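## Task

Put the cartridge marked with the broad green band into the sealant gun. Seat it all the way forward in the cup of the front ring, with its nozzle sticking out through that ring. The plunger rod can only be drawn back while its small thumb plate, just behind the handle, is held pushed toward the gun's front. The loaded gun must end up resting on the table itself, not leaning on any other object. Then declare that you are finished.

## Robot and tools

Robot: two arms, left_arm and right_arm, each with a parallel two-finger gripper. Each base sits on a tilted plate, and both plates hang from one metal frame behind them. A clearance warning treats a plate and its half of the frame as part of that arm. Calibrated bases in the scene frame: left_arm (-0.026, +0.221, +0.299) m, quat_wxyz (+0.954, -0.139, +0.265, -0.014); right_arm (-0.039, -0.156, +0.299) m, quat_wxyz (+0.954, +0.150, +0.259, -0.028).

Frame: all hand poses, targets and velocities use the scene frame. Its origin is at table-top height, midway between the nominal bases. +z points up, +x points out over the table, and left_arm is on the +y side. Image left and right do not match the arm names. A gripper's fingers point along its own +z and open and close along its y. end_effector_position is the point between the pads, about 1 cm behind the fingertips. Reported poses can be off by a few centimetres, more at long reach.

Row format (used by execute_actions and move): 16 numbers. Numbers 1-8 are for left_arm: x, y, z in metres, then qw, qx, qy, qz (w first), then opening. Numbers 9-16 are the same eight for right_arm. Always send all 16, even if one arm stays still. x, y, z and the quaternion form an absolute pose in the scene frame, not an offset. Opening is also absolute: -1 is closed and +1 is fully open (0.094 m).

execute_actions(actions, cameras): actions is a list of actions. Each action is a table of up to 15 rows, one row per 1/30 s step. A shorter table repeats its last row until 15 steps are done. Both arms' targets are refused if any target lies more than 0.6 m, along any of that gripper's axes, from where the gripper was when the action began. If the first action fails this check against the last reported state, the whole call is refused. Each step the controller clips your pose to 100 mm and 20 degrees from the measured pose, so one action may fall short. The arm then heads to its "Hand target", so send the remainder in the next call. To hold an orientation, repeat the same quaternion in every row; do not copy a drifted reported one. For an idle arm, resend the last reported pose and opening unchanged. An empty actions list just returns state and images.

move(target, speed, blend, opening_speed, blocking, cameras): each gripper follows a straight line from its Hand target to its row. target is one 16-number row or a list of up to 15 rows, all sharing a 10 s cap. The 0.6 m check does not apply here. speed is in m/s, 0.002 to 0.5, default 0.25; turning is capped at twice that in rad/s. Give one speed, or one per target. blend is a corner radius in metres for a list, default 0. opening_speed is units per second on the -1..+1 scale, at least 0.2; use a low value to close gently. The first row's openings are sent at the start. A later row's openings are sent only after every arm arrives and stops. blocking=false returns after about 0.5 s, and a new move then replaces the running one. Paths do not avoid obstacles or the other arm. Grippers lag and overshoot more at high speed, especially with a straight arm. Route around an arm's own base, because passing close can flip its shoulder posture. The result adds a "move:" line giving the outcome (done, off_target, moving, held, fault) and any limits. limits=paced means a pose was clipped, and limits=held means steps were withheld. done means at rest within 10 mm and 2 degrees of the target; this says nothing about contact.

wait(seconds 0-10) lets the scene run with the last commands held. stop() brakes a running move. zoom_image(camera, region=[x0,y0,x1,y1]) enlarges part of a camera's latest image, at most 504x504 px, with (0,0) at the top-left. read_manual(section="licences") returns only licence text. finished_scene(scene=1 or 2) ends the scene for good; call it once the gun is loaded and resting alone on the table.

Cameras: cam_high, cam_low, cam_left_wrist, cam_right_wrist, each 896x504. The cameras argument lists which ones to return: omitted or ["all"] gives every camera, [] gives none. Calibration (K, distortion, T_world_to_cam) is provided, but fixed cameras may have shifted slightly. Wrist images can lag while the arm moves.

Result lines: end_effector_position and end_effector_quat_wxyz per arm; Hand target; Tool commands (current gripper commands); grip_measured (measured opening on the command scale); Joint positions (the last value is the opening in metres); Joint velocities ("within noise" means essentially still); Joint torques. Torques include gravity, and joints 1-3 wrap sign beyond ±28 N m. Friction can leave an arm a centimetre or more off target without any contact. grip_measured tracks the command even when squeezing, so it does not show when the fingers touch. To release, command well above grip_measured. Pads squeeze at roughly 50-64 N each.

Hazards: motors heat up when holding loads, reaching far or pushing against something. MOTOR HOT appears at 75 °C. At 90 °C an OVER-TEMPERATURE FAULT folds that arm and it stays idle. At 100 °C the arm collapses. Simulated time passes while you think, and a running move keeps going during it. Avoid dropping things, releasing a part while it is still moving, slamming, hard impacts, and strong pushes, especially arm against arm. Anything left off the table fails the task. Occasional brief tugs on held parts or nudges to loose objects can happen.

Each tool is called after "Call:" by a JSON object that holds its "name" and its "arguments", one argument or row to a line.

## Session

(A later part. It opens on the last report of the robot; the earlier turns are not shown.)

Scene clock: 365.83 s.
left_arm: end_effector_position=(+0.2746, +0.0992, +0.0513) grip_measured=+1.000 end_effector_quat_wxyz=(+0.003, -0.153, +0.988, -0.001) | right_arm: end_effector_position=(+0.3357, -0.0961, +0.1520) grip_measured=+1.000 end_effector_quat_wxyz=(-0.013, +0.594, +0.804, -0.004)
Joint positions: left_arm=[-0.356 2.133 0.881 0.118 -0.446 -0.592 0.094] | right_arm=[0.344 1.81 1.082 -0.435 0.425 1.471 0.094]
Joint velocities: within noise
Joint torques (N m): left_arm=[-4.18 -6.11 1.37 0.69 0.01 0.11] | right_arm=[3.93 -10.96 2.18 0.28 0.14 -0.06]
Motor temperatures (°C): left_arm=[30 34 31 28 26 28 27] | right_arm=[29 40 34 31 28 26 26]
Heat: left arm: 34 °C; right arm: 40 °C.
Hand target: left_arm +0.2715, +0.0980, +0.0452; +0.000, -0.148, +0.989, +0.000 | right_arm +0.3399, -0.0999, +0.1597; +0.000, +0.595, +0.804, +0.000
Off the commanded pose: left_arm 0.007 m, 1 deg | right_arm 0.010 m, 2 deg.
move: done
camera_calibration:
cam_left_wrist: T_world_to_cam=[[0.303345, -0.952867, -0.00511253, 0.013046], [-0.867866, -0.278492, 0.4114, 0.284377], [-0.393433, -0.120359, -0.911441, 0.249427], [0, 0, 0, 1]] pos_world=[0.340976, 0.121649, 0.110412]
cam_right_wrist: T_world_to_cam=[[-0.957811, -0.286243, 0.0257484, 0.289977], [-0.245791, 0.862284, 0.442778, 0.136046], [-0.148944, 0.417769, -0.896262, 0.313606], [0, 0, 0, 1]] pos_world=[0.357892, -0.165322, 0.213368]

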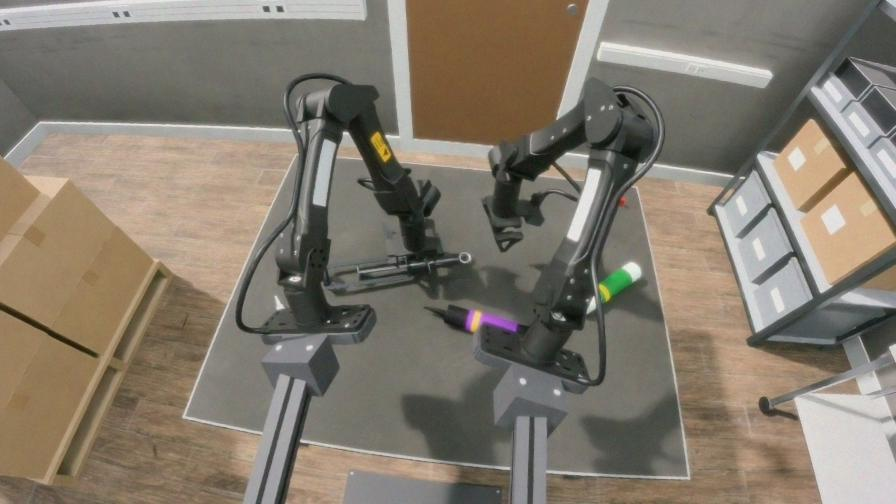

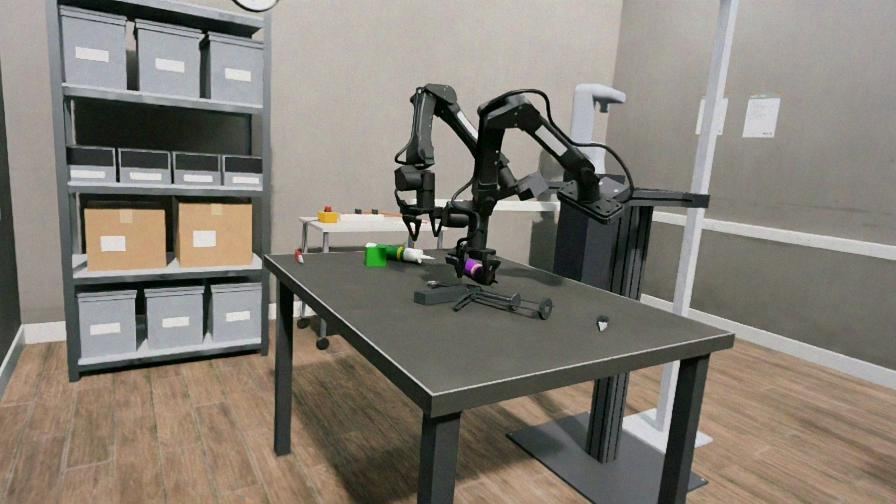

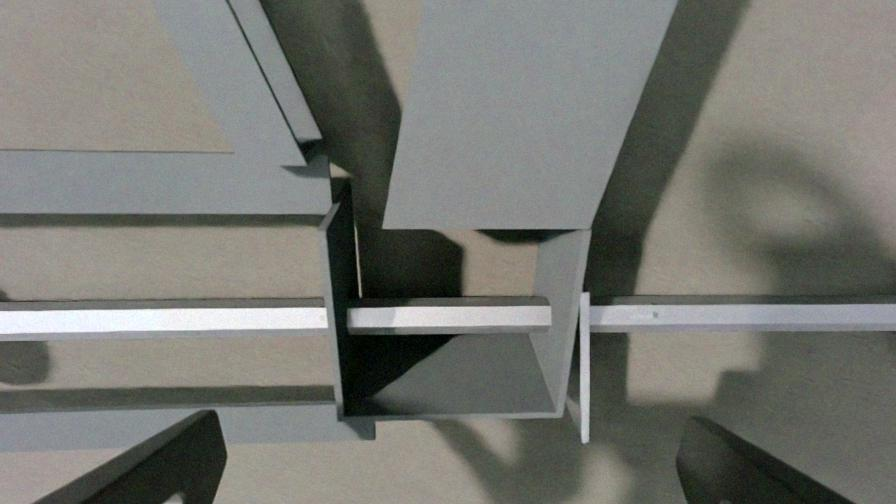

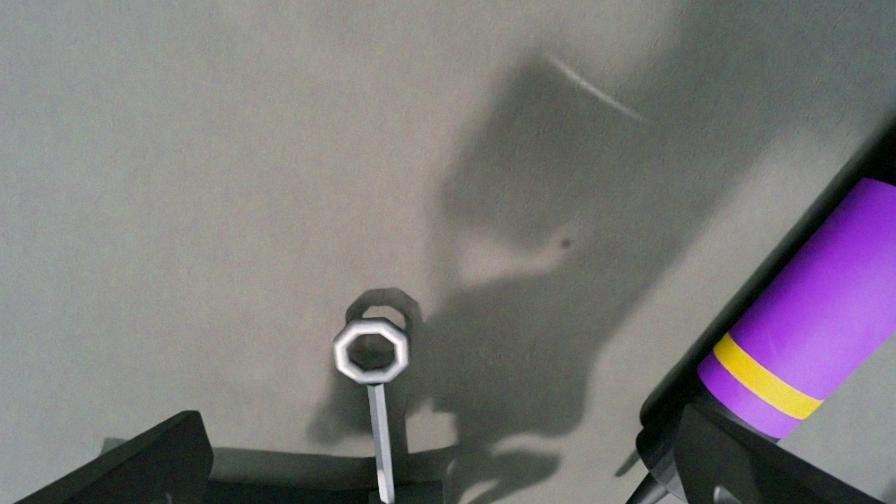

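Call:
{"name": "move", "arguments": {
  "target": [0.2738,0.0983,0.025,0,-0.1478,0.9890,0,1, 0.34,-0.10,0.16,0,0.5948,0.8039,0,1],
  "speed": 0.06,
  "cameras": ["cam_left_wrist","cam_right_wrist"]
}}

Call:
{"name": "zoom_image", "arguments": {
  "camera": "cam_left_wrist",
  "region": [150, 250, 650, 504]
}}

Scene clock: 385.33 s.
left_arm: end_effector_position=(+0.2778, +0.0994, +0.0318) grip_measured=+1.000 end_effector_quat_wxyz=(+0.004, -0.153, +0.988, -0.001) | right_arm: end_effector_position=(+0.3358, -0.0961, +0.1520) grip_measured=+1.000 end_effector_quat_wxyz=(-0.013, +0.594, +0.804, -0.004)
Joint positions: left_arm=[-0.328 2.205 0.921 0.162 -0.434 -0.563 0.094] | right_arm=[0.344 1.81 1.082 -0.434 0.425 1.471 0.094]
Joint velocities: within noise
Joint torques (N m): left_arm=[-4.29 -6.13 1.11 0.71 0.02 0.08] | right_arm=[3.95 -10.99 2.07 0.24 0.13 -0.07]
Motor temperatures (°C): left_arm=[30 34 31 28 26 28 27] | right_arm=[29 41 34 30 28 26 26]
Heat: left arm: 34 °C; right arm: 41 °C.
Hand target: left_arm +0.2736, +0.0984, +0.0252; +0.000, -0.148, +0.989, +0.000 | right_arm +0.3399, -0.0999, +0.1597; +0.000, +0.595, +0.804, +0.000
Off the commanded pose: left_arm 0.008 m, 1 deg | right_arm 0.010 m, 2 deg.
move: done
camera_calibration:
cam_left_wrist: T_world_to_cam=[[0.303565, -0.9528, -0.00445071, 0.0120338], [-0.868354, -0.278577, 0.410313, 0.295383], [-0.392186, -0.120692, -0.911934, 0.232692], [0, 0, 0, 1]] pos_world=[0.344103, 0.121837, 0.0910534]
cam_right_wrist: T_world_to_cam=[[-0.957757, -0.286454, 0.0253989, 0.29008], [-0.246132, 0.862198, 0.442758, 0.136163], [-0.148729, 0.417803, -0.896282, 0.313544], [0, 0, 0, 1]] pos_world=[0.357973, -0.165304, 0.213369]
Images, in order (width x height): cam_left_wrist 896x504, cam_right_wrist 896x504.

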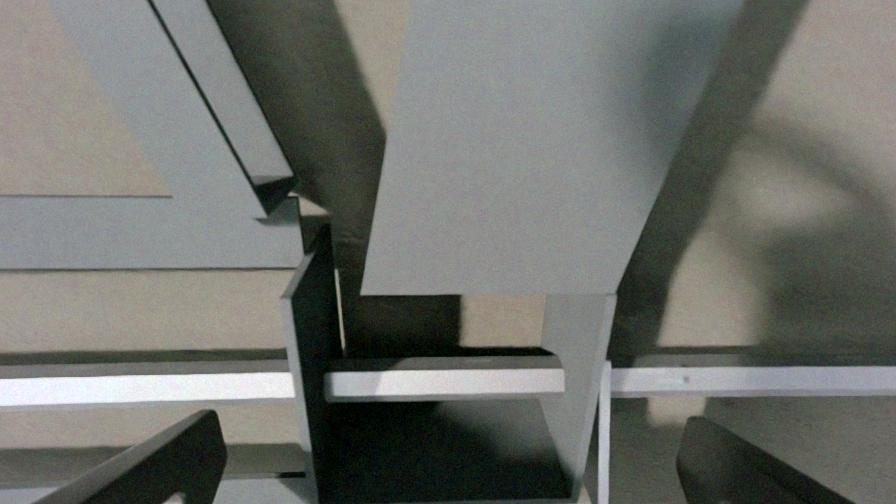

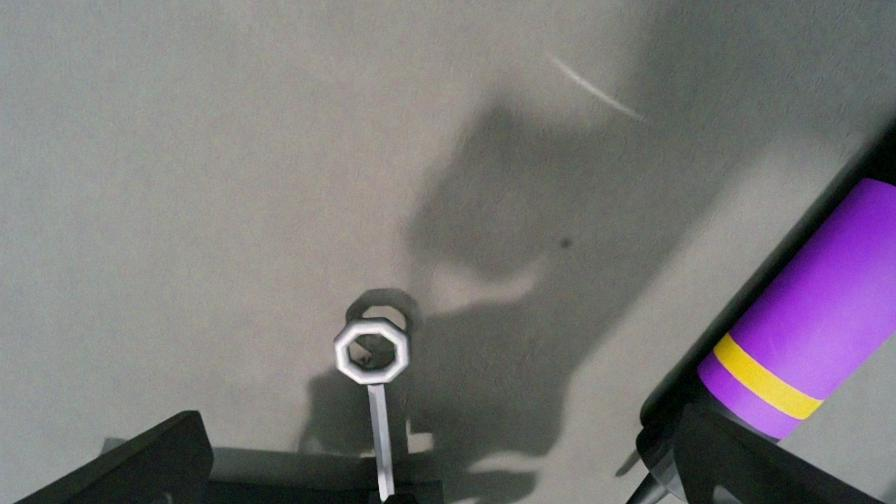

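Scaled by 1.008.

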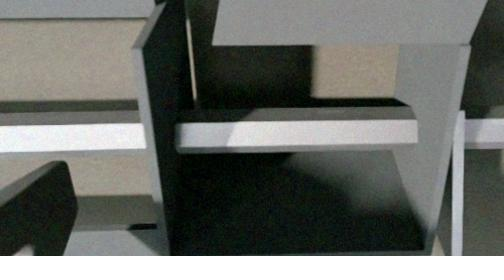

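Call:
{"name": "move", "arguments": {
  "target": [0.2708,0.0975,0.022,0,-0.1478,0.9890,0,1, 0.34,-0.10,0.16,0,0.5948,0.8039,0,1],
  "speed": 0.06,
  "cameras": ["cam_left_wrist"]
}}

Call:
{"name": "zoom_image", "arguments": {
  "camera": "cam_left_wrist",
  "region": [150, 350, 350, 504]
}}

Scene clock: 410.63 s.
left_arm: end_effector_position=(+0.2763, +0.0984, +0.0290) grip_measured=+1.000 end_effector_quat_wxyz=(+0.004, -0.153, +0.988, -0.001) | right_arm: end_effector_position=(+0.3358, -0.0961, +0.1520) grip_measured=+1.000 end_effector_quat_wxyz=(-0.013, +0.594, +0.804, -0.004)
Joint positions: left_arm=[-0.328 2.218 0.921 0.176 -0.434 -0.563 0.094] | right_arm=[0.344 1.81 1.082 -0.434 0.425 1.471 0.094]
Joint velocities: within noise
Joint torques (N m): left_arm=[-4.19 -6.02 0.65 0.7 -0.02 0.08] | right_arm=[3.86 -10.96 2.15 0.24 0.14 -0.05]
Motor temperatures (°C): left_arm=[30 33 31 28 26 28 27] | right_arm=[29 42 34 30 28 26 26]
Heat: left arm: 33 °C; right arm: 42 °C.
Hand target: left_arm +0.2707, +0.0976, +0.0223; +0.000, -0.148, +0.989, +0.000 | right_arm +0.3399, -0.0999, +0.1597; +0.000, +0.595, +0.804, +0.000
Off the commanded pose: left_arm 0.009 m, 1 deg | right_arm 0.010 m, 2 deg.
move: done
camera_calibration:
cam_left_wrist: T_world_to_cam=[[0.303813, -0.952726, -0.00338586, 0.0114126], [-0.868792, -0.278502, 0.409435, 0.295081], [-0.391022, -0.12145, -0.912333, 0.229186], [0, 0, 0, 1]] pos_world=[0.342513, 0.120888, 0.088316]
Images, in order (width x height): cam_left_wrist 896x504.

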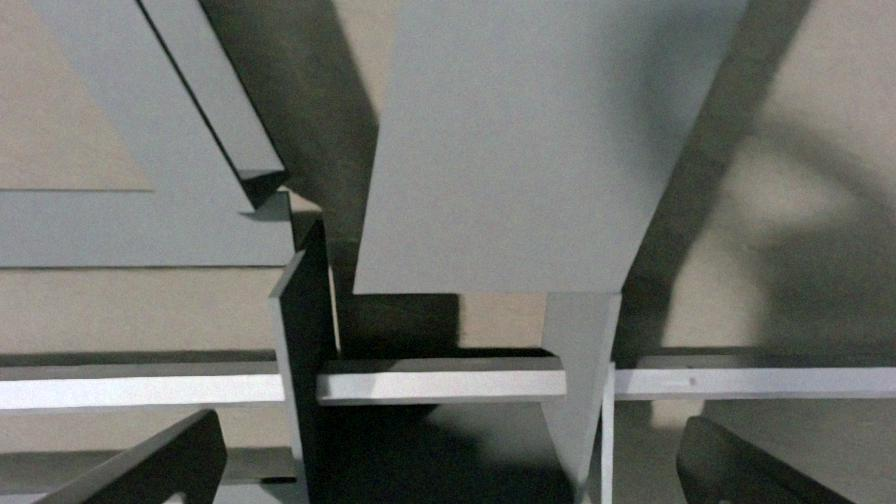

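Scaled by 2.520.

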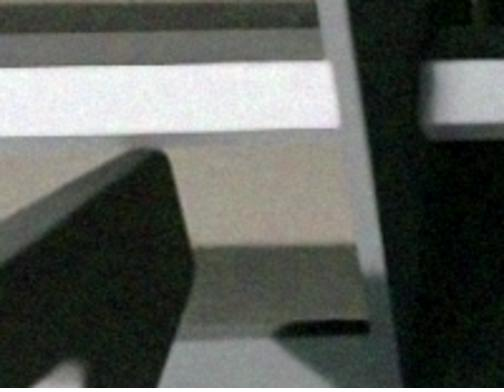

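Call:
{"name": "move", "arguments": {
  "target": [0.2703,0.0975,0.0185,0,-0.1478,0.9890,0,1, 0.34,-0.10,0.16,0,0.5948,0.8039,0,1],
  "speed": 0.06,
  "cameras": ["cam_left_wrist"]
}}

Call:
{"name": "zoom_image", "arguments": {
  "camera": "cam_left_wrist",
  "region": [150, 350, 350, 504]
}}

Scene clock: 419.67 s.
left_arm: end_effector_position=(+0.2741, +0.0984, +0.0256) grip_measured=+1.000 end_effector_quat_wxyz=(+0.004, -0.153, +0.988, -0.001) | right_arm: end_effector_position=(+0.3358, -0.0961, +0.1520) grip_measured=+1.000 end_effector_quat_wxyz=(-0.013, +0.594, +0.804, -0.004)
Joint positions: left_arm=[-0.325 2.231 0.921 0.189 -0.433 -0.56 0.094] | right_arm=[0.344 1.81 1.082 -0.434 0.425 1.471 0.094]
Joint velocities: within noise
Joint torques (N m): left_arm=[-4.14 -6.05 1.09 0.71 0.01 0.09] | right_arm=[3.9 -11.03 2.07 0.25 0.15 -0.04]
Motor temperatures (°C): left_arm=[30 33 30 28 26 28 27] | right_arm=[29 42 34 30 28 26 26]
Heat: left arm: 33 °C; right arm: 42 °C.
Hand target: left_arm +0.2701, +0.0976, +0.0188; +0.000, -0.148, +0.989, +0.000 | right_arm +0.3399, -0.0999, +0.1597; +0.000, +0.595, +0.804, +0.000
Off the commanded pose: left_arm 0.008 m, 1 deg | right_arm 0.010 m, 2 deg.
move: done
camera_calibration:
cam_left_wrist: T_world_to_cam=[[0.302675, -0.953084, -0.00431752, 0.012402], [-0.868449, -0.277657, 0.410734, 0.294362], [-0.392663, -0.120569, -0.911745, 0.225551], [0, 0, 0, 1]] pos_world=[0.34045, 0.120746, 0.0847938]
Images, in order (width x height): cam_left_wrist 896x504.

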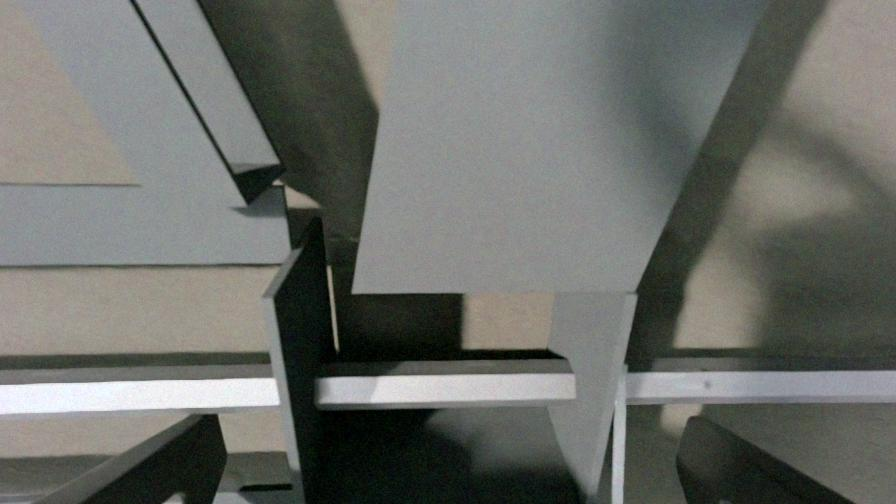

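Scaled by 2.520.

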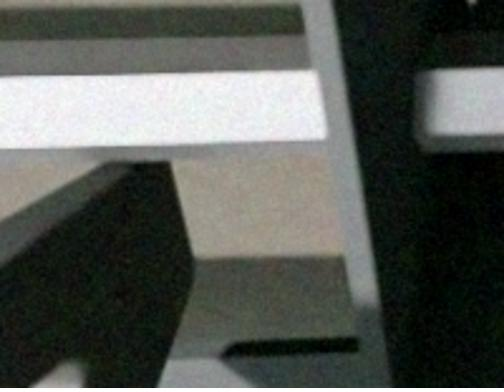

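Call:
{"name": "move", "arguments": {
  "target": [0.2690,0.0975,0.0180,0,-0.1478,0.9890,0,0.35, 0.34,-0.10,0.16,0,0.5948,0.8039,0,1],
  "speed": 0.06,
  "opening_speed": 0.8,
  "cameras": ["cam_left_wrist"]
}}

Call:
{"name": "zoom_image", "arguments": {
  "camera": "cam_left_wrist",
  "region": [200, 300, 700, 504]
}}

Scene clock: 427.93 s.
left_arm: end_effector_position=(+0.2754, +0.0971, +0.0256) grip_measured=+0.352 end_effector_quat_wxyz=(+0.005, -0.154, +0.988, -0.004) | right_arm: end_effector_position=(+0.3358, -0.0961, +0.1520) grip_measured=+1.000 end_effector_quat_wxyz=(-0.013, +0.594, +0.804, -0.004)
Joint positions: left_arm=[-0.325 2.231 0.921 0.195 -0.427 -0.56 0.064] | right_arm=[0.344 1.81 1.082 -0.434 0.425 1.471 0.094]
Joint velocities: within noise
Joint torques (N m): left_arm=[-4.22 -5.91 0.77 0.72 -0.07 0.08] | right_arm=[3.92 -10.89 2.22 0.26 0.15 -0.09]
Motor temperatures (°C): left_arm=[30 34 30 28 26 28 27] | right_arm=[29 42 34 30 28 26 26]
Heat: left arm: 34 °C; right arm: 42 °C.
Hand target: left_arm +0.2689, +0.0976, +0.0184; +0.000, -0.148, +0.989, +0.000 | right_arm +0.3399, -0.0999, +0.1597; +0.000, +0.595, +0.804, +0.000
Off the commanded pose: left_arm 0.010 m, 1 deg | right_arm 0.010 m, 2 deg.
move: done
camera_calibration:
cam_left_wrist: T_world_to_cam=[[0.304844, -0.952396, 0.00335873, 0.00993386], [-0.869608, -0.276904, 0.408787, 0.295352], [-0.388397, -0.127537, -0.912624, 0.225412], [0, 0, 0, 1]] pos_world=[0.341361, 0.119993, 0.0849472]
Images, in order (width x height): cam_left_wrist 896x504.

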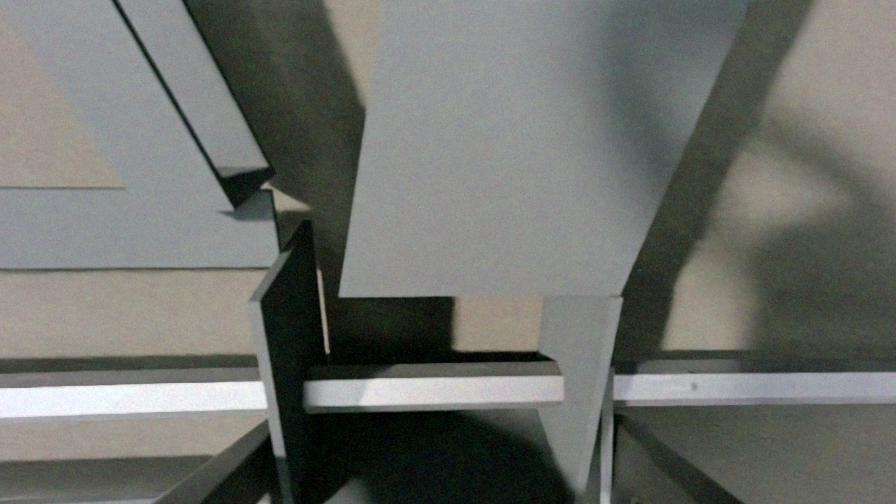

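Scaled by 1.008.

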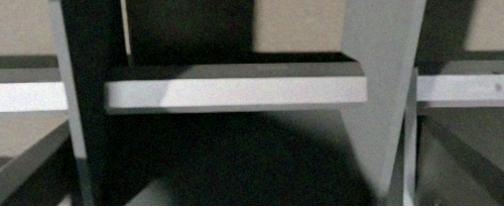

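Call:
{"name": "move", "arguments": {
  "target": [0.2690,0.0975,0.0180,0,-0.1478,0.9890,0,0.15, 0.34,-0.10,0.16,0,0.5948,0.8039,0,1],
  "speed": 0.06,
  "opening_speed": 0.3,
  "cameras": ["cam_left_wrist","cam_right_wrist"]
}}

Call:
{"name": "zoom_image", "arguments": {
  "camera": "cam_left_wrist",
  "region": [200, 300, 700, 504]
}}

Scene clock: 434.13 s.
left_arm: end_effector_position=(+0.2755, +0.0963, +0.0256) grip_measured=+0.152 end_effector_quat_wxyz=(+0.005, -0.154, +0.988, -0.007) | right_arm: end_effector_position=(+0.3358, -0.0961, +0.1520) grip_measured=+1.000 end_effector_quat_wxyz=(-0.013, +0.594, +0.804, -0.004)
Joint positions: left_arm=[-0.325 2.231 0.921 0.197 -0.423 -0.56 0.054] | right_arm=[0.344 1.81 1.082 -0.434 0.425 1.471 0.094]
Joint velocities: within noise
Joint torques (N m): left_arm=[-4.19 -5.96 0.76 0.67 -0.1 0.09] | right_arm=[3.92 -11.02 2.15 0.25 0.15 -0.03]
Motor temperatures (°C): left_arm=[30 34 30 28 26 28 27] | right_arm=[29 42 34 29 28 26 26]
Heat: left arm: 34 °C; right arm: 42 °C.
Hand target: left_arm +0.2688, +0.0975, +0.0184; +0.000, -0.148, +0.989, +0.000 | right_arm +0.3399, -0.0999, +0.1597; +0.000, +0.595, +0.804, +0.000
Off the commanded pose: left_arm 0.010 m, 1 deg | right_arm 0.010 m, 2 deg.
move: done
camera_calibration:
cam_left_wrist: T_world_to_cam=[[0.305395, -0.952195, 0.00765664, 0.00883025], [-0.86957, -0.2756, 0.409746, 0.2951], [-0.388048, -0.131793, -0.912167, 0.22568], [0, 0, 0, 1]] pos_world=[0.341489, 0.119481, 0.0848743]
cam_right_wrist: T_world_to_cam=[[-0.957757, -0.286454, 0.0253989, 0.29008], [-0.246132, 0.862198, 0.442758, 0.136163], [-0.148729, 0.417803, -0.896282, 0.313544], [0, 0, 0, 1]] pos_world=[0.357973, -0.165304, 0.213369]
Images, in order (width x height): cam_left_wrist 896x504, cam_right_wrist 896x504.

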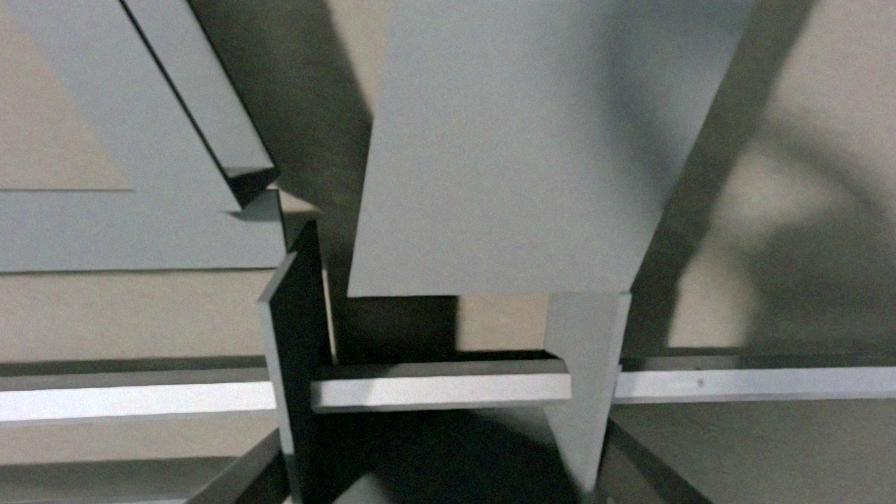

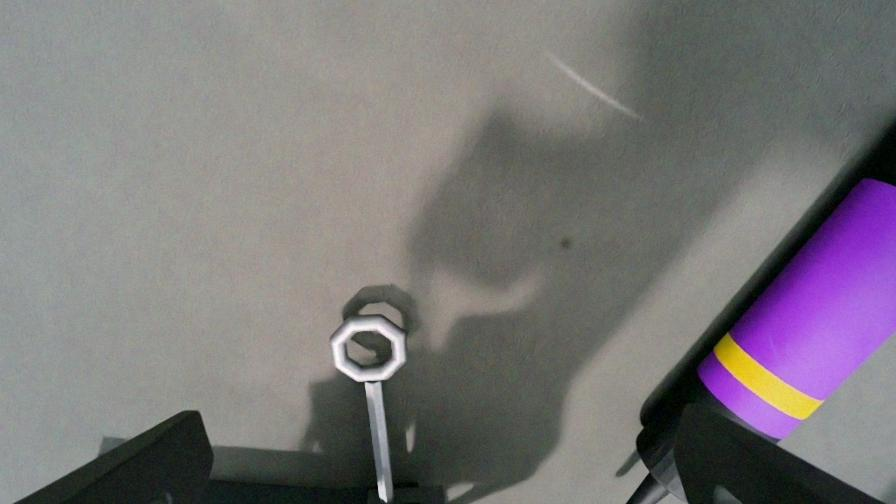

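Scaled by 1.008.

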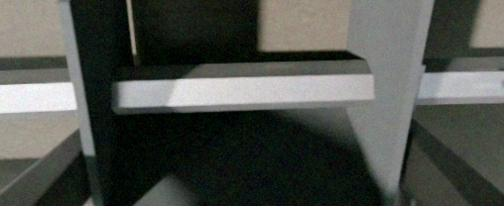

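Call:
{"name": "move", "arguments": {
  "target": [0.2690,0.0975,0.0180,0,-0.1478,0.9890,0,0.0, 0.34,-0.10,0.16,0,0.5948,0.8039,0,1],
  "speed": 0.06,
  "opening_speed": 0.3,
  "cameras": ["cam_left_wrist","cam_right_wrist"]
}}

Call:
{"name": "zoom_image", "arguments": {
  "camera": "cam_left_wrist",
  "region": [200, 300, 700, 504]
}}

Scene clock: 439.03 s.
left_arm: end_effector_position=(+0.2755, +0.0963, +0.0256) grip_measured=+0.150 end_effector_quat_wxyz=(+0.005, -0.154, +0.988, -0.007) | right_arm: end_effector_position=(+0.3358, -0.0961, +0.1520) grip_measured=+1.000 end_effector_quat_wxyz=(-0.013, +0.594, +0.804, -0.004)
Joint positions: left_arm=[-0.325 2.231 0.921 0.197 -0.423 -0.56 0.054] | right_arm=[0.344 1.81 1.082 -0.434 0.425 1.471 0.094]
Joint velocities: within noise
Joint torques (N m): left_arm=[-4.18 -5.9 0.76 0.7 -0.09 0.06] | right_arm=[4 -10.92 2.17 0.25 0.13 -0.05]
Motor temperatures (°C): left_arm=[30 34 30 28 26 28 27] | right_arm=[29 43 34 29 28 26 26]
Heat: left arm: 34 °C; right arm: 43 °C.
Hand target: left_arm +0.2688, +0.0975, +0.0184; +0.000, -0.148, +0.989, +0.000 | right_arm +0.3399, -0.0999, +0.1597; +0.000, +0.595, +0.804, +0.000
Off the commanded pose: left_arm 0.010 m, 1 deg | right_arm 0.010 m, 2 deg.
move: done
camera_calibration:
cam_left_wrist: T_world_to_cam=[[0.305395, -0.952195, 0.00765664, 0.00883025], [-0.86957, -0.2756, 0.409746, 0.2951], [-0.388048, -0.131793, -0.912167, 0.22568], [0, 0, 0, 1]] pos_world=[0.341489, 0.119481, 0.0848743]
cam_right_wrist: T_world_to_cam=[[-0.957757, -0.286454, 0.0253989, 0.29008], [-0.246132, 0.862198, 0.442758, 0.136163], [-0.148729, 0.417803, -0.896282, 0.313544], [0, 0, 0, 1]] pos_world=[0.357973, -0.165304, 0.213369]
Images, in order (width x height): cam_left_wrist 896x504, cam_right_wrist 896x504.

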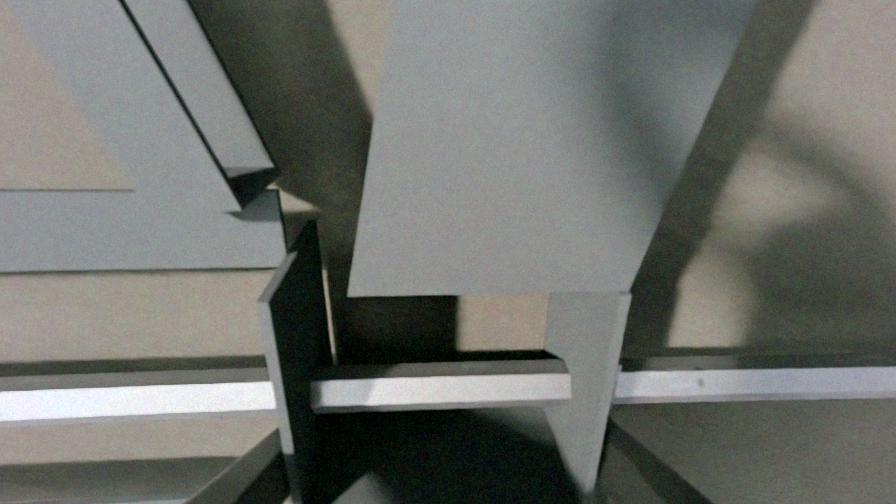

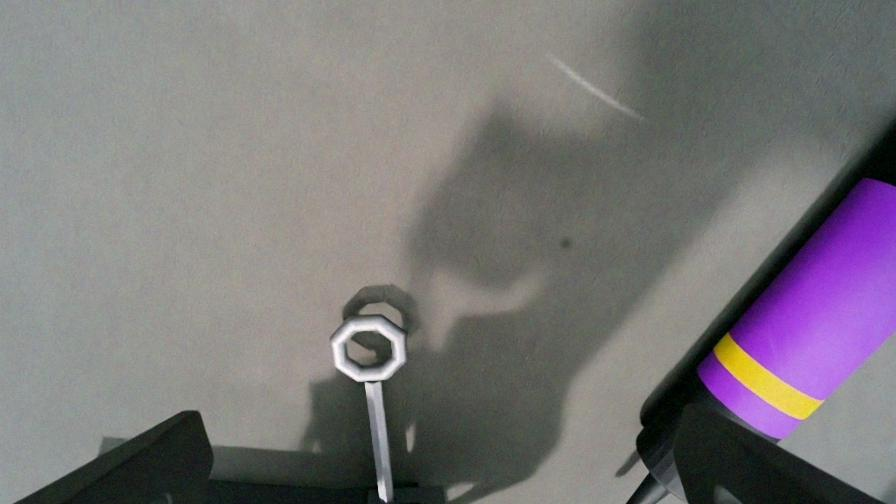

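Scaled by 1.008.

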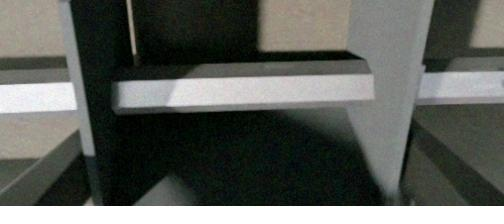

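Call:
{"name": "move", "arguments": {
  "target": [0.2690,0.0975,0.0180,0,-0.1478,0.9890,0,0.0, 0.353,-0.020,0.088,-0.0561,0.5934,0.8020,0.0415,1],
  "speed": 0.1
}}

Scene clock: 457.33 s.
left_arm: end_effector_position=(+0.2755, +0.0963, +0.0256) grip_measured=+0.150 end_effector_quat_wxyz=(+0.005, -0.154, +0.988, -0.007) | right_arm: end_effector_position=(+0.3533, -0.0322, +0.0896) grip_measured=+1.000 end_effector_quat_wxyz=(-0.052, +0.598, +0.799, +0.036)
Joint positions: left_arm=[-0.325 2.231 0.921 0.197 -0.423 -0.56 0.054] | right_arm=[0.366 2.11 1.26 -0.313 0.323 1.502 0.094]
Joint velocities: within noise
Joint torques (N m): left_arm=[-4.16 -5.74 0.84 0.69 -0.1 0.07] | right_arm=[6.15 -7.99 3.96 0.26 -0.15 0.04]
Motor temperatures (°C): left_arm=[30 34 30 28 26 28 28] | right_arm=[30 42 34 29 28 26 26]
Heat: left arm: 34 °C; right arm: 42 °C.
Hand target: left_arm +0.2688, +0.0975, +0.0184; +0.000, -0.148, +0.989, +0.000 | right_arm +0.3527, -0.0202, +0.0882; -0.056, +0.593, +0.802, +0.042
Off the commanded pose: left_arm 0.010 m, 1 deg | right_arm 0.012 m, 1 deg.
move: off_target (right_arm)
camera_calibration:
cam_left_wrist: T_world_to_cam=[[0.305395, -0.952195, 0.00765664, 0.00883025], [-0.86957, -0.2756, 0.409746, 0.2951], [-0.388048, -0.131793, -0.912167, 0.22568], [0, 0, 0, 1]] pos_world=[0.341489, 0.119481, 0.0848743]
cam_right_wrist: T_world_to_cam=[[-0.961446, -0.27482, 0.00979276, 0.32981], [-0.226417, 0.811315, 0.538984, 0.0958146], [-0.156068, 0.515987, -0.842259, 0.234382], [0, 0, 0, 1]] pos_world=[0.375368, -0.108035, 0.142538]

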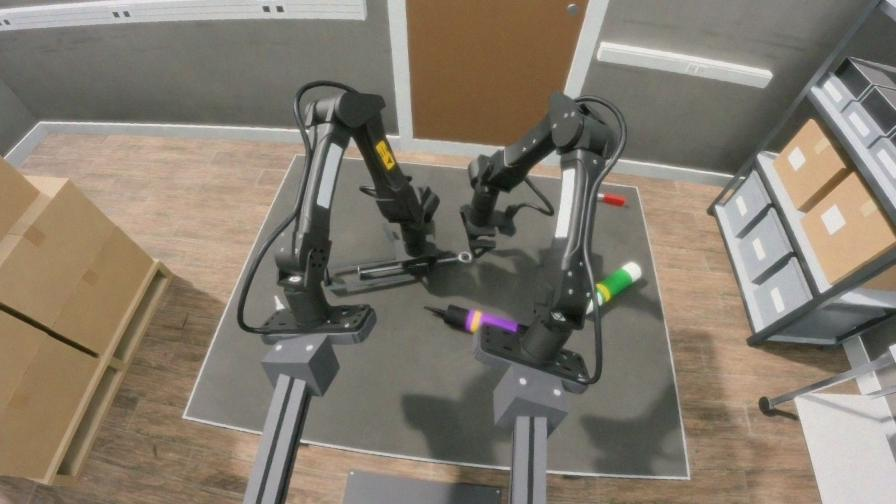

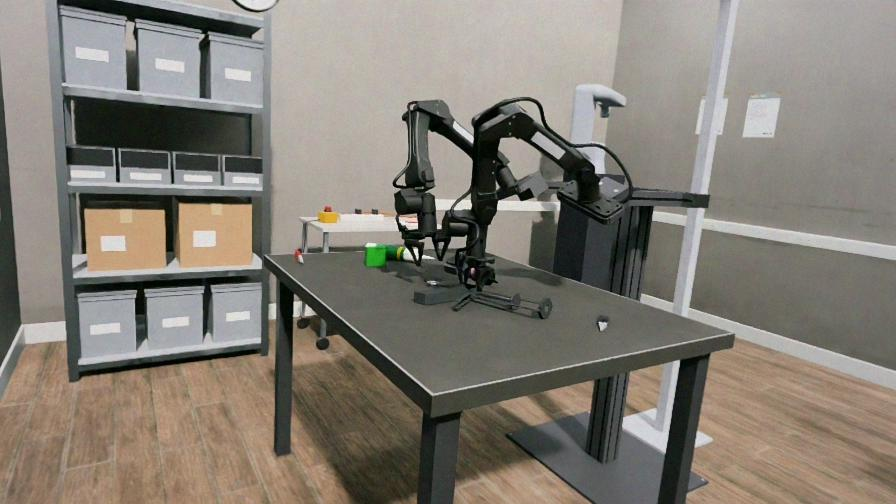

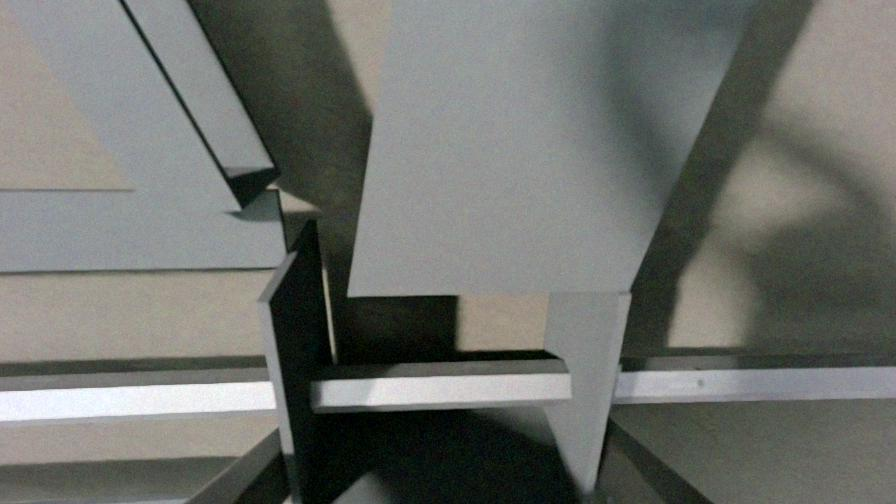

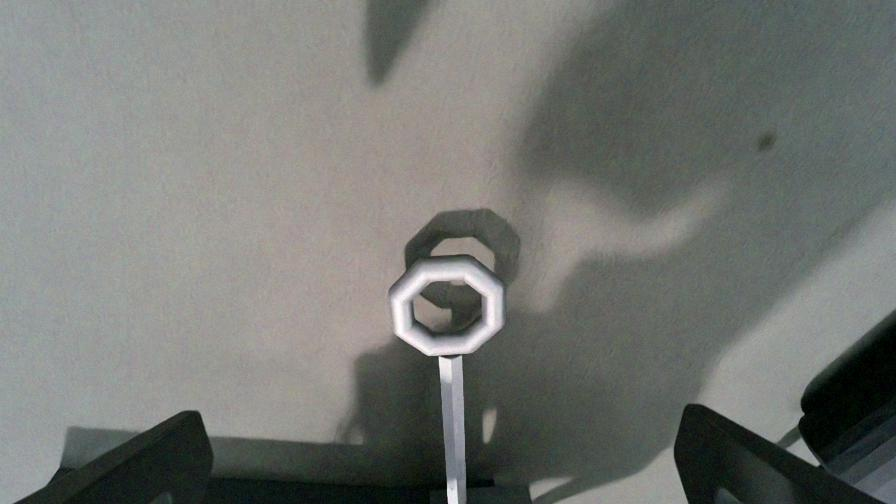

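Call:
{"name": "zoom_image", "arguments": {
  "camera": "cam_low",
  "region": [370, 180, 570, 330]
}}

Call:
{"name": "zoom_image", "arguments": {
  "camera": "cam_high",
  "region": [350, 130, 600, 300]
}}

Scaled by 2.520.

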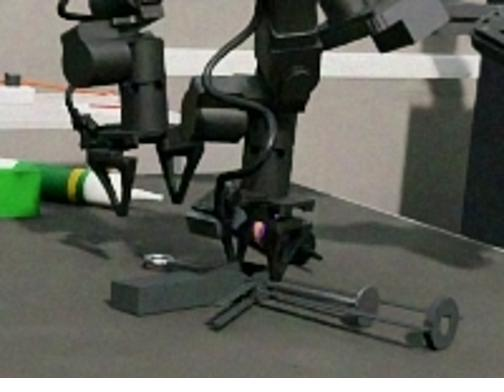

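Scaled by 2.016.

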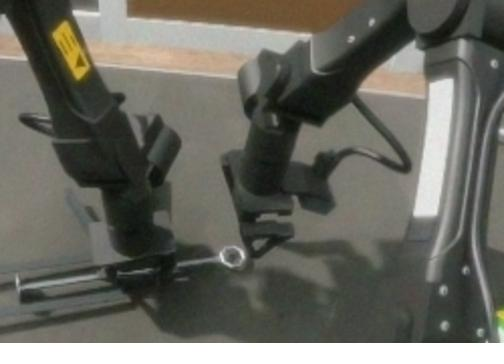

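Call:
{"name": "move", "arguments": {
  "target": [0.2690,0.0975,0.0180,0,-0.1478,0.9890,0,0.0, 0.348,-0.003,0.050,-0.0561,0.5934,0.8020,0.0415,1],
  "speed": 0.1,
  "cameras": ["cam_left_wrist","cam_right_wrist"]
}}

Scene clock: 474.63 s.
left_arm: end_effector_position=(+0.2755, +0.0963, +0.0256) grip_measured=+0.150 end_effector_quat_wxyz=(+0.005, -0.154, +0.988, -0.007) | right_arm: end_effector_position=(+0.3494, -0.0141, +0.0519) grip_measured=+1.000 end_effector_quat_wxyz=(-0.053, +0.599, +0.799, +0.037)
Joint positions: left_arm=[-0.325 2.231 0.921 0.197 -0.423 -0.56 0.054] | right_arm=[0.366 2.249 1.314 -0.226 0.32 1.502 0.094]
Joint velocities: within noise
Joint torques (N m): left_arm=[-4.19 -6 0.79 0.7 -0.1 0.1] | right_arm=[6.34 -8.31 3.43 0.26 -0.12 0.05]
Motor temperatures (°C): left_arm=[30 33 30 27 26 28 28] | right_arm=[30 37 34 29 28 26 26]
Heat: left arm: 33 °C; right arm: 37 °C.
Hand target: left_arm +0.2688, +0.0975, +0.0184; +0.000, -0.148, +0.989, +0.000 | right_arm +0.3478, -0.0032, +0.0502; -0.056, +0.593, +0.802, +0.041
Off the commanded pose: left_arm 0.010 m, 1 deg | right_arm 0.011 m, 1 deg.
move: off_target (right_arm)
camera_calibration:
cam_left_wrist: T_world_to_cam=[[0.305395, -0.952195, 0.00765664, 0.00883025], [-0.86957, -0.2756, 0.409746, 0.2951], [-0.388048, -0.131793, -0.912167, 0.22568], [0, 0, 0, 1]] pos_world=[0.341489, 0.119481, 0.0848743]
cam_right_wrist: T_world_to_cam=[[-0.961699, -0.27397, 0.00867227, 0.331625], [-0.225935, 0.810206, 0.540851, 0.100237], [-0.155203, 0.518177, -0.841074, 0.192398], [0, 0, 0, 1]] pos_world=[0.371432, -0.0900531, 0.104731]
Images, in order (width x height): cam_left_wrist 896x504, cam_right_wrist 896x504.

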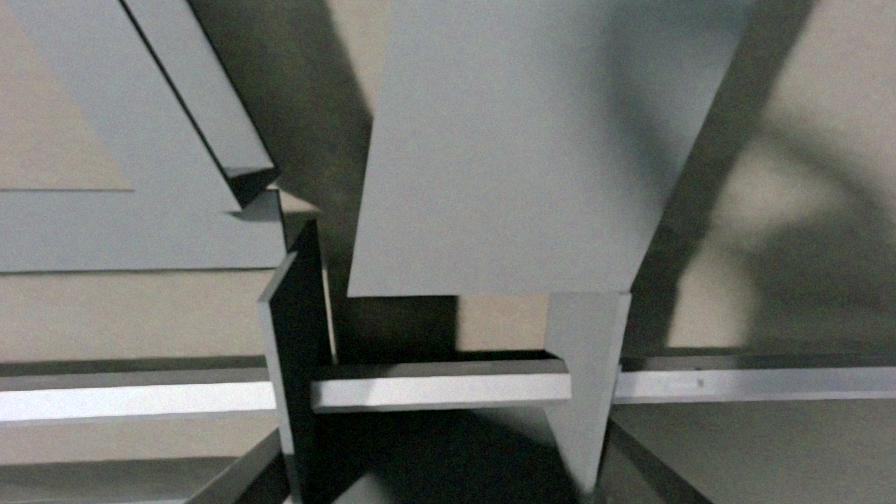

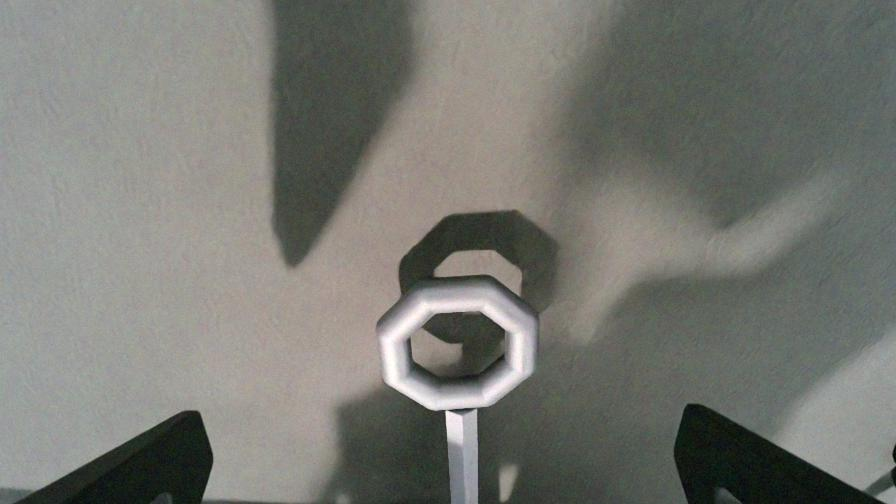

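Call:
{"name": "move", "arguments": {
  "target": [0.2690,0.0975,0.0180,0,-0.1478,0.9890,0,0.0, 0.3455,-0.0010,0.016,-0.0561,0.5934,0.8020,0.0415,0.3],
  "speed": 0.08,
  "opening_speed": 0.8,
  "cameras": ["cam_left_wrist","cam_right_wrist"]
}}

Scene clock: 486.20 s.
left_arm: end_effector_position=(+0.2755, +0.0963, +0.0256) grip_measured=+0.150 end_effector_quat_wxyz=(+0.005, -0.154, +0.988, -0.007) | right_arm: end_effector_position=(+0.3477, -0.0020, +0.0229) grip_measured=+0.302 end_effector_quat_wxyz=(-0.053, +0.595, +0.801, +0.043)
Joint positions: left_arm=[-0.325 2.231 0.921 0.197 -0.423 -0.56 0.054] | right_arm=[0.359 2.354 1.363 -0.159 0.309 1.482 0.061]
Joint velocities: within noise
Joint torques (N m): left_arm=[-4.18 -5.9 0.91 0.72 -0.09 0.08] | right_arm=[4.64 -8.21 3.06 0.3 -0.15 -0.07]
Motor temperatures (°C): left_arm=[30 33 30 27 26 28 28] | right_arm=[30 37 34 29 28 26 26]
Heat: left arm: 33 °C; right arm: 37 °C.
Hand target: left_arm +0.2688, +0.0975, +0.0184; +0.000, -0.148, +0.989, +0.000 | right_arm +0.3454, -0.0010, +0.0162; -0.056, +0.593, +0.802, +0.042
Off the commanded pose: left_arm 0.010 m, 1 deg | right_arm 0.007 m, 0 deg.
move: done
camera_calibration:
cam_left_wrist: T_world_to_cam=[[0.305395, -0.952195, 0.00765664, 0.00883025], [-0.86957, -0.2756, 0.409746, 0.2951], [-0.388048, -0.131793, -0.912167, 0.22568], [0, 0, 0, 1]] pos_world=[0.341489, 0.119481, 0.0848743]
cam_right_wrist: T_world_to_cam=[[-0.959472, -0.281795, -0.00227488, 0.333044], [-0.237012, 0.802572, 0.547452, 0.109439], [-0.152443, 0.525804, -0.836834, 0.160389], [0, 0, 0, 1]] pos_world=[0.369935, -0.0783159, 0.0750642]
Images, in order (width x height): cam_left_wrist 896x504, cam_right_wrist 896x504.

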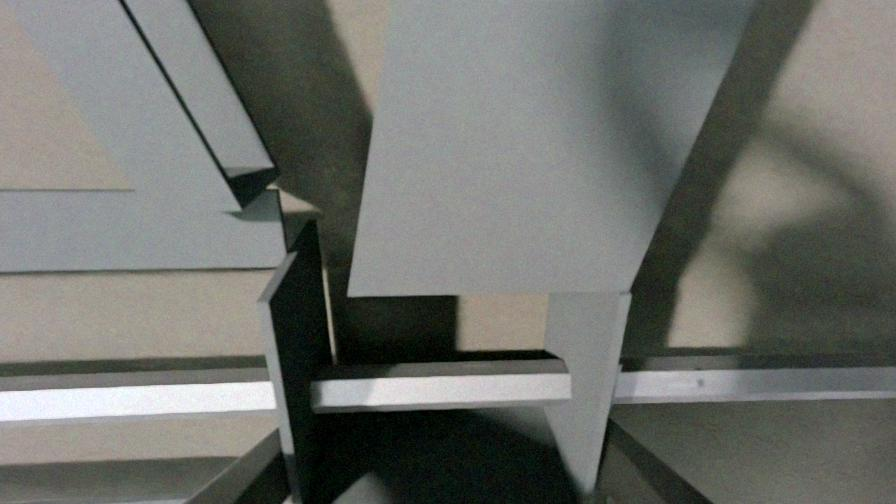

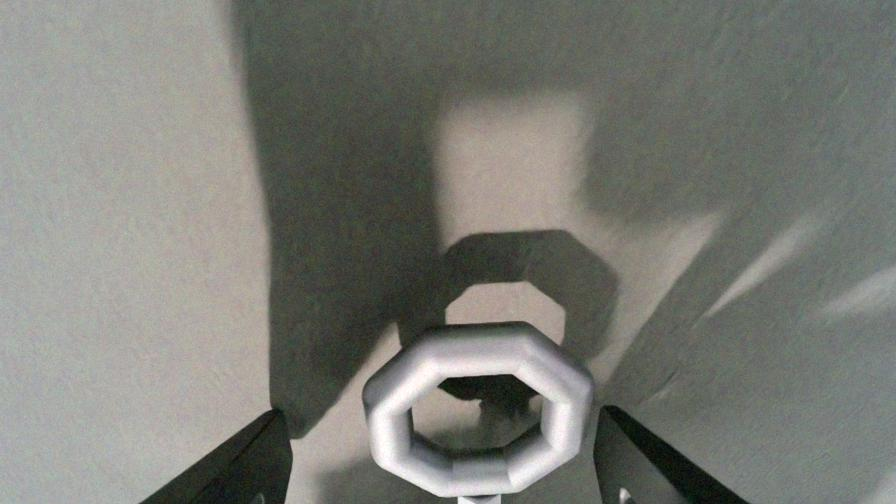

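Call:
{"name": "move", "arguments": {
  "target": [0.2690,0.0975,0.0180,0,-0.1478,0.9890,0,0.0, 0.3412,-0.010,0.012,-0.0561,0.5934,0.8020,0.0415,0.1],
  "speed": 0.08,
  "opening_speed": 0.5,
  "cameras": ["cam_left_wrist","cam_right_wrist"]
}}

Scene clock: 494.87 s.
left_arm: end_effector_position=(+0.2766, +0.0961, +0.0256) grip_measured=+0.150 end_effector_quat_wxyz=(+0.007, -0.155, +0.988, -0.007) | right_arm: end_effector_position=(+0.3505, -0.0039, +0.0208) grip_measured=+0.103 end_effector_quat_wxyz=(-0.050, +0.593, +0.802, +0.050)
Joint positions: left_arm=[-0.325 2.231 0.921 0.202 -0.423 -0.56 0.054] | right_arm=[0.349 2.354 1.357 -0.135 0.299 1.465 0.052]
Joint velocities: within noise
Joint torques (N m): left_arm=[-4.18 -6.02 0.66 0.63 -0.08 0.07] | right_arm=[3.81 -8.87 0.76 0.35 -0.16 -0.15]
Motor temperatures (°C): left_arm=[30 33 30 27 26 28 29] | right_arm=[30 37 34 29 28 26 26]
Heat: left arm: 33 °C; right arm: 37 °C.
Hand target: left_arm +0.2688, +0.0976, +0.0184; +0.000, -0.148, +0.989, +0.000 | right_arm +0.3410, -0.0100, +0.0124; -0.056, +0.593, +0.802, +0.041
Off the commanded pose: left_arm 0.011 m, 1 deg | right_arm 0.014 m, 1 deg.
move: off_target (left_arm, right_arm)
camera_calibration:
cam_left_wrist: T_world_to_cam=[[0.307629, -0.951455, 0.00986615, 0.00760848], [-0.870649, -0.277289, 0.406303, 0.29661], [-0.383843, -0.13358, -0.913685, 0.225116], [0, 0, 0, 1]] pos_world=[0.342311, 0.119557, 0.085097]
cam_right_wrist: T_world_to_cam=[[-0.958772, -0.283652, -0.0172795, 0.335221], [-0.245874, 0.797519, 0.550917, 0.115766], [-0.142488, 0.532452, -0.834381, 0.156514], [0, 0, 0, 1]] pos_world=[0.372165, -0.0805762, 0.0726077]
Images, in order (width x height): cam_left_wrist 896x504, cam_right_wrist 896x504.

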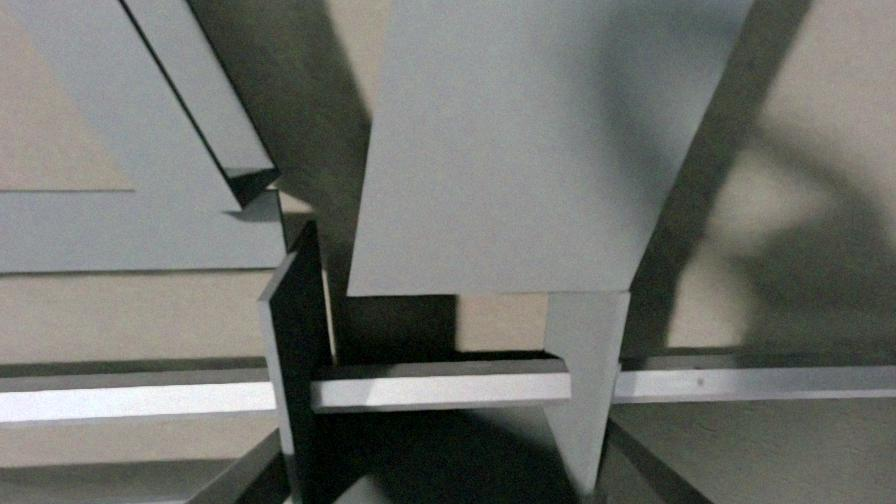

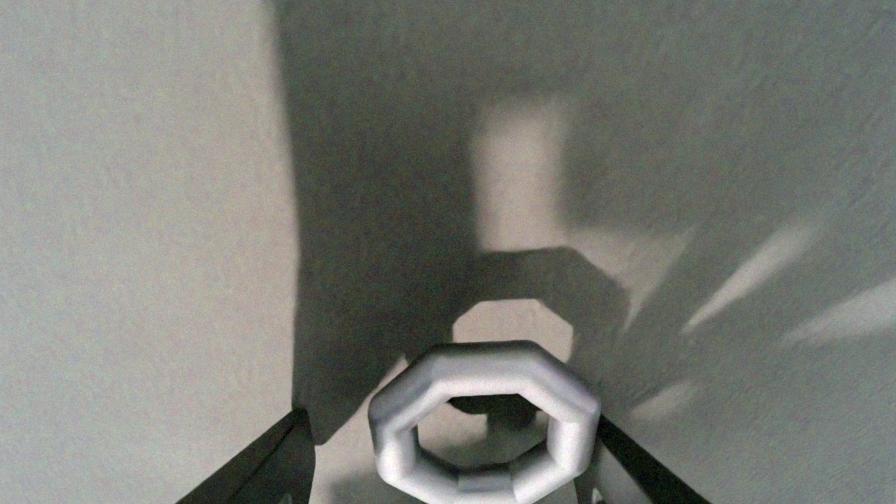

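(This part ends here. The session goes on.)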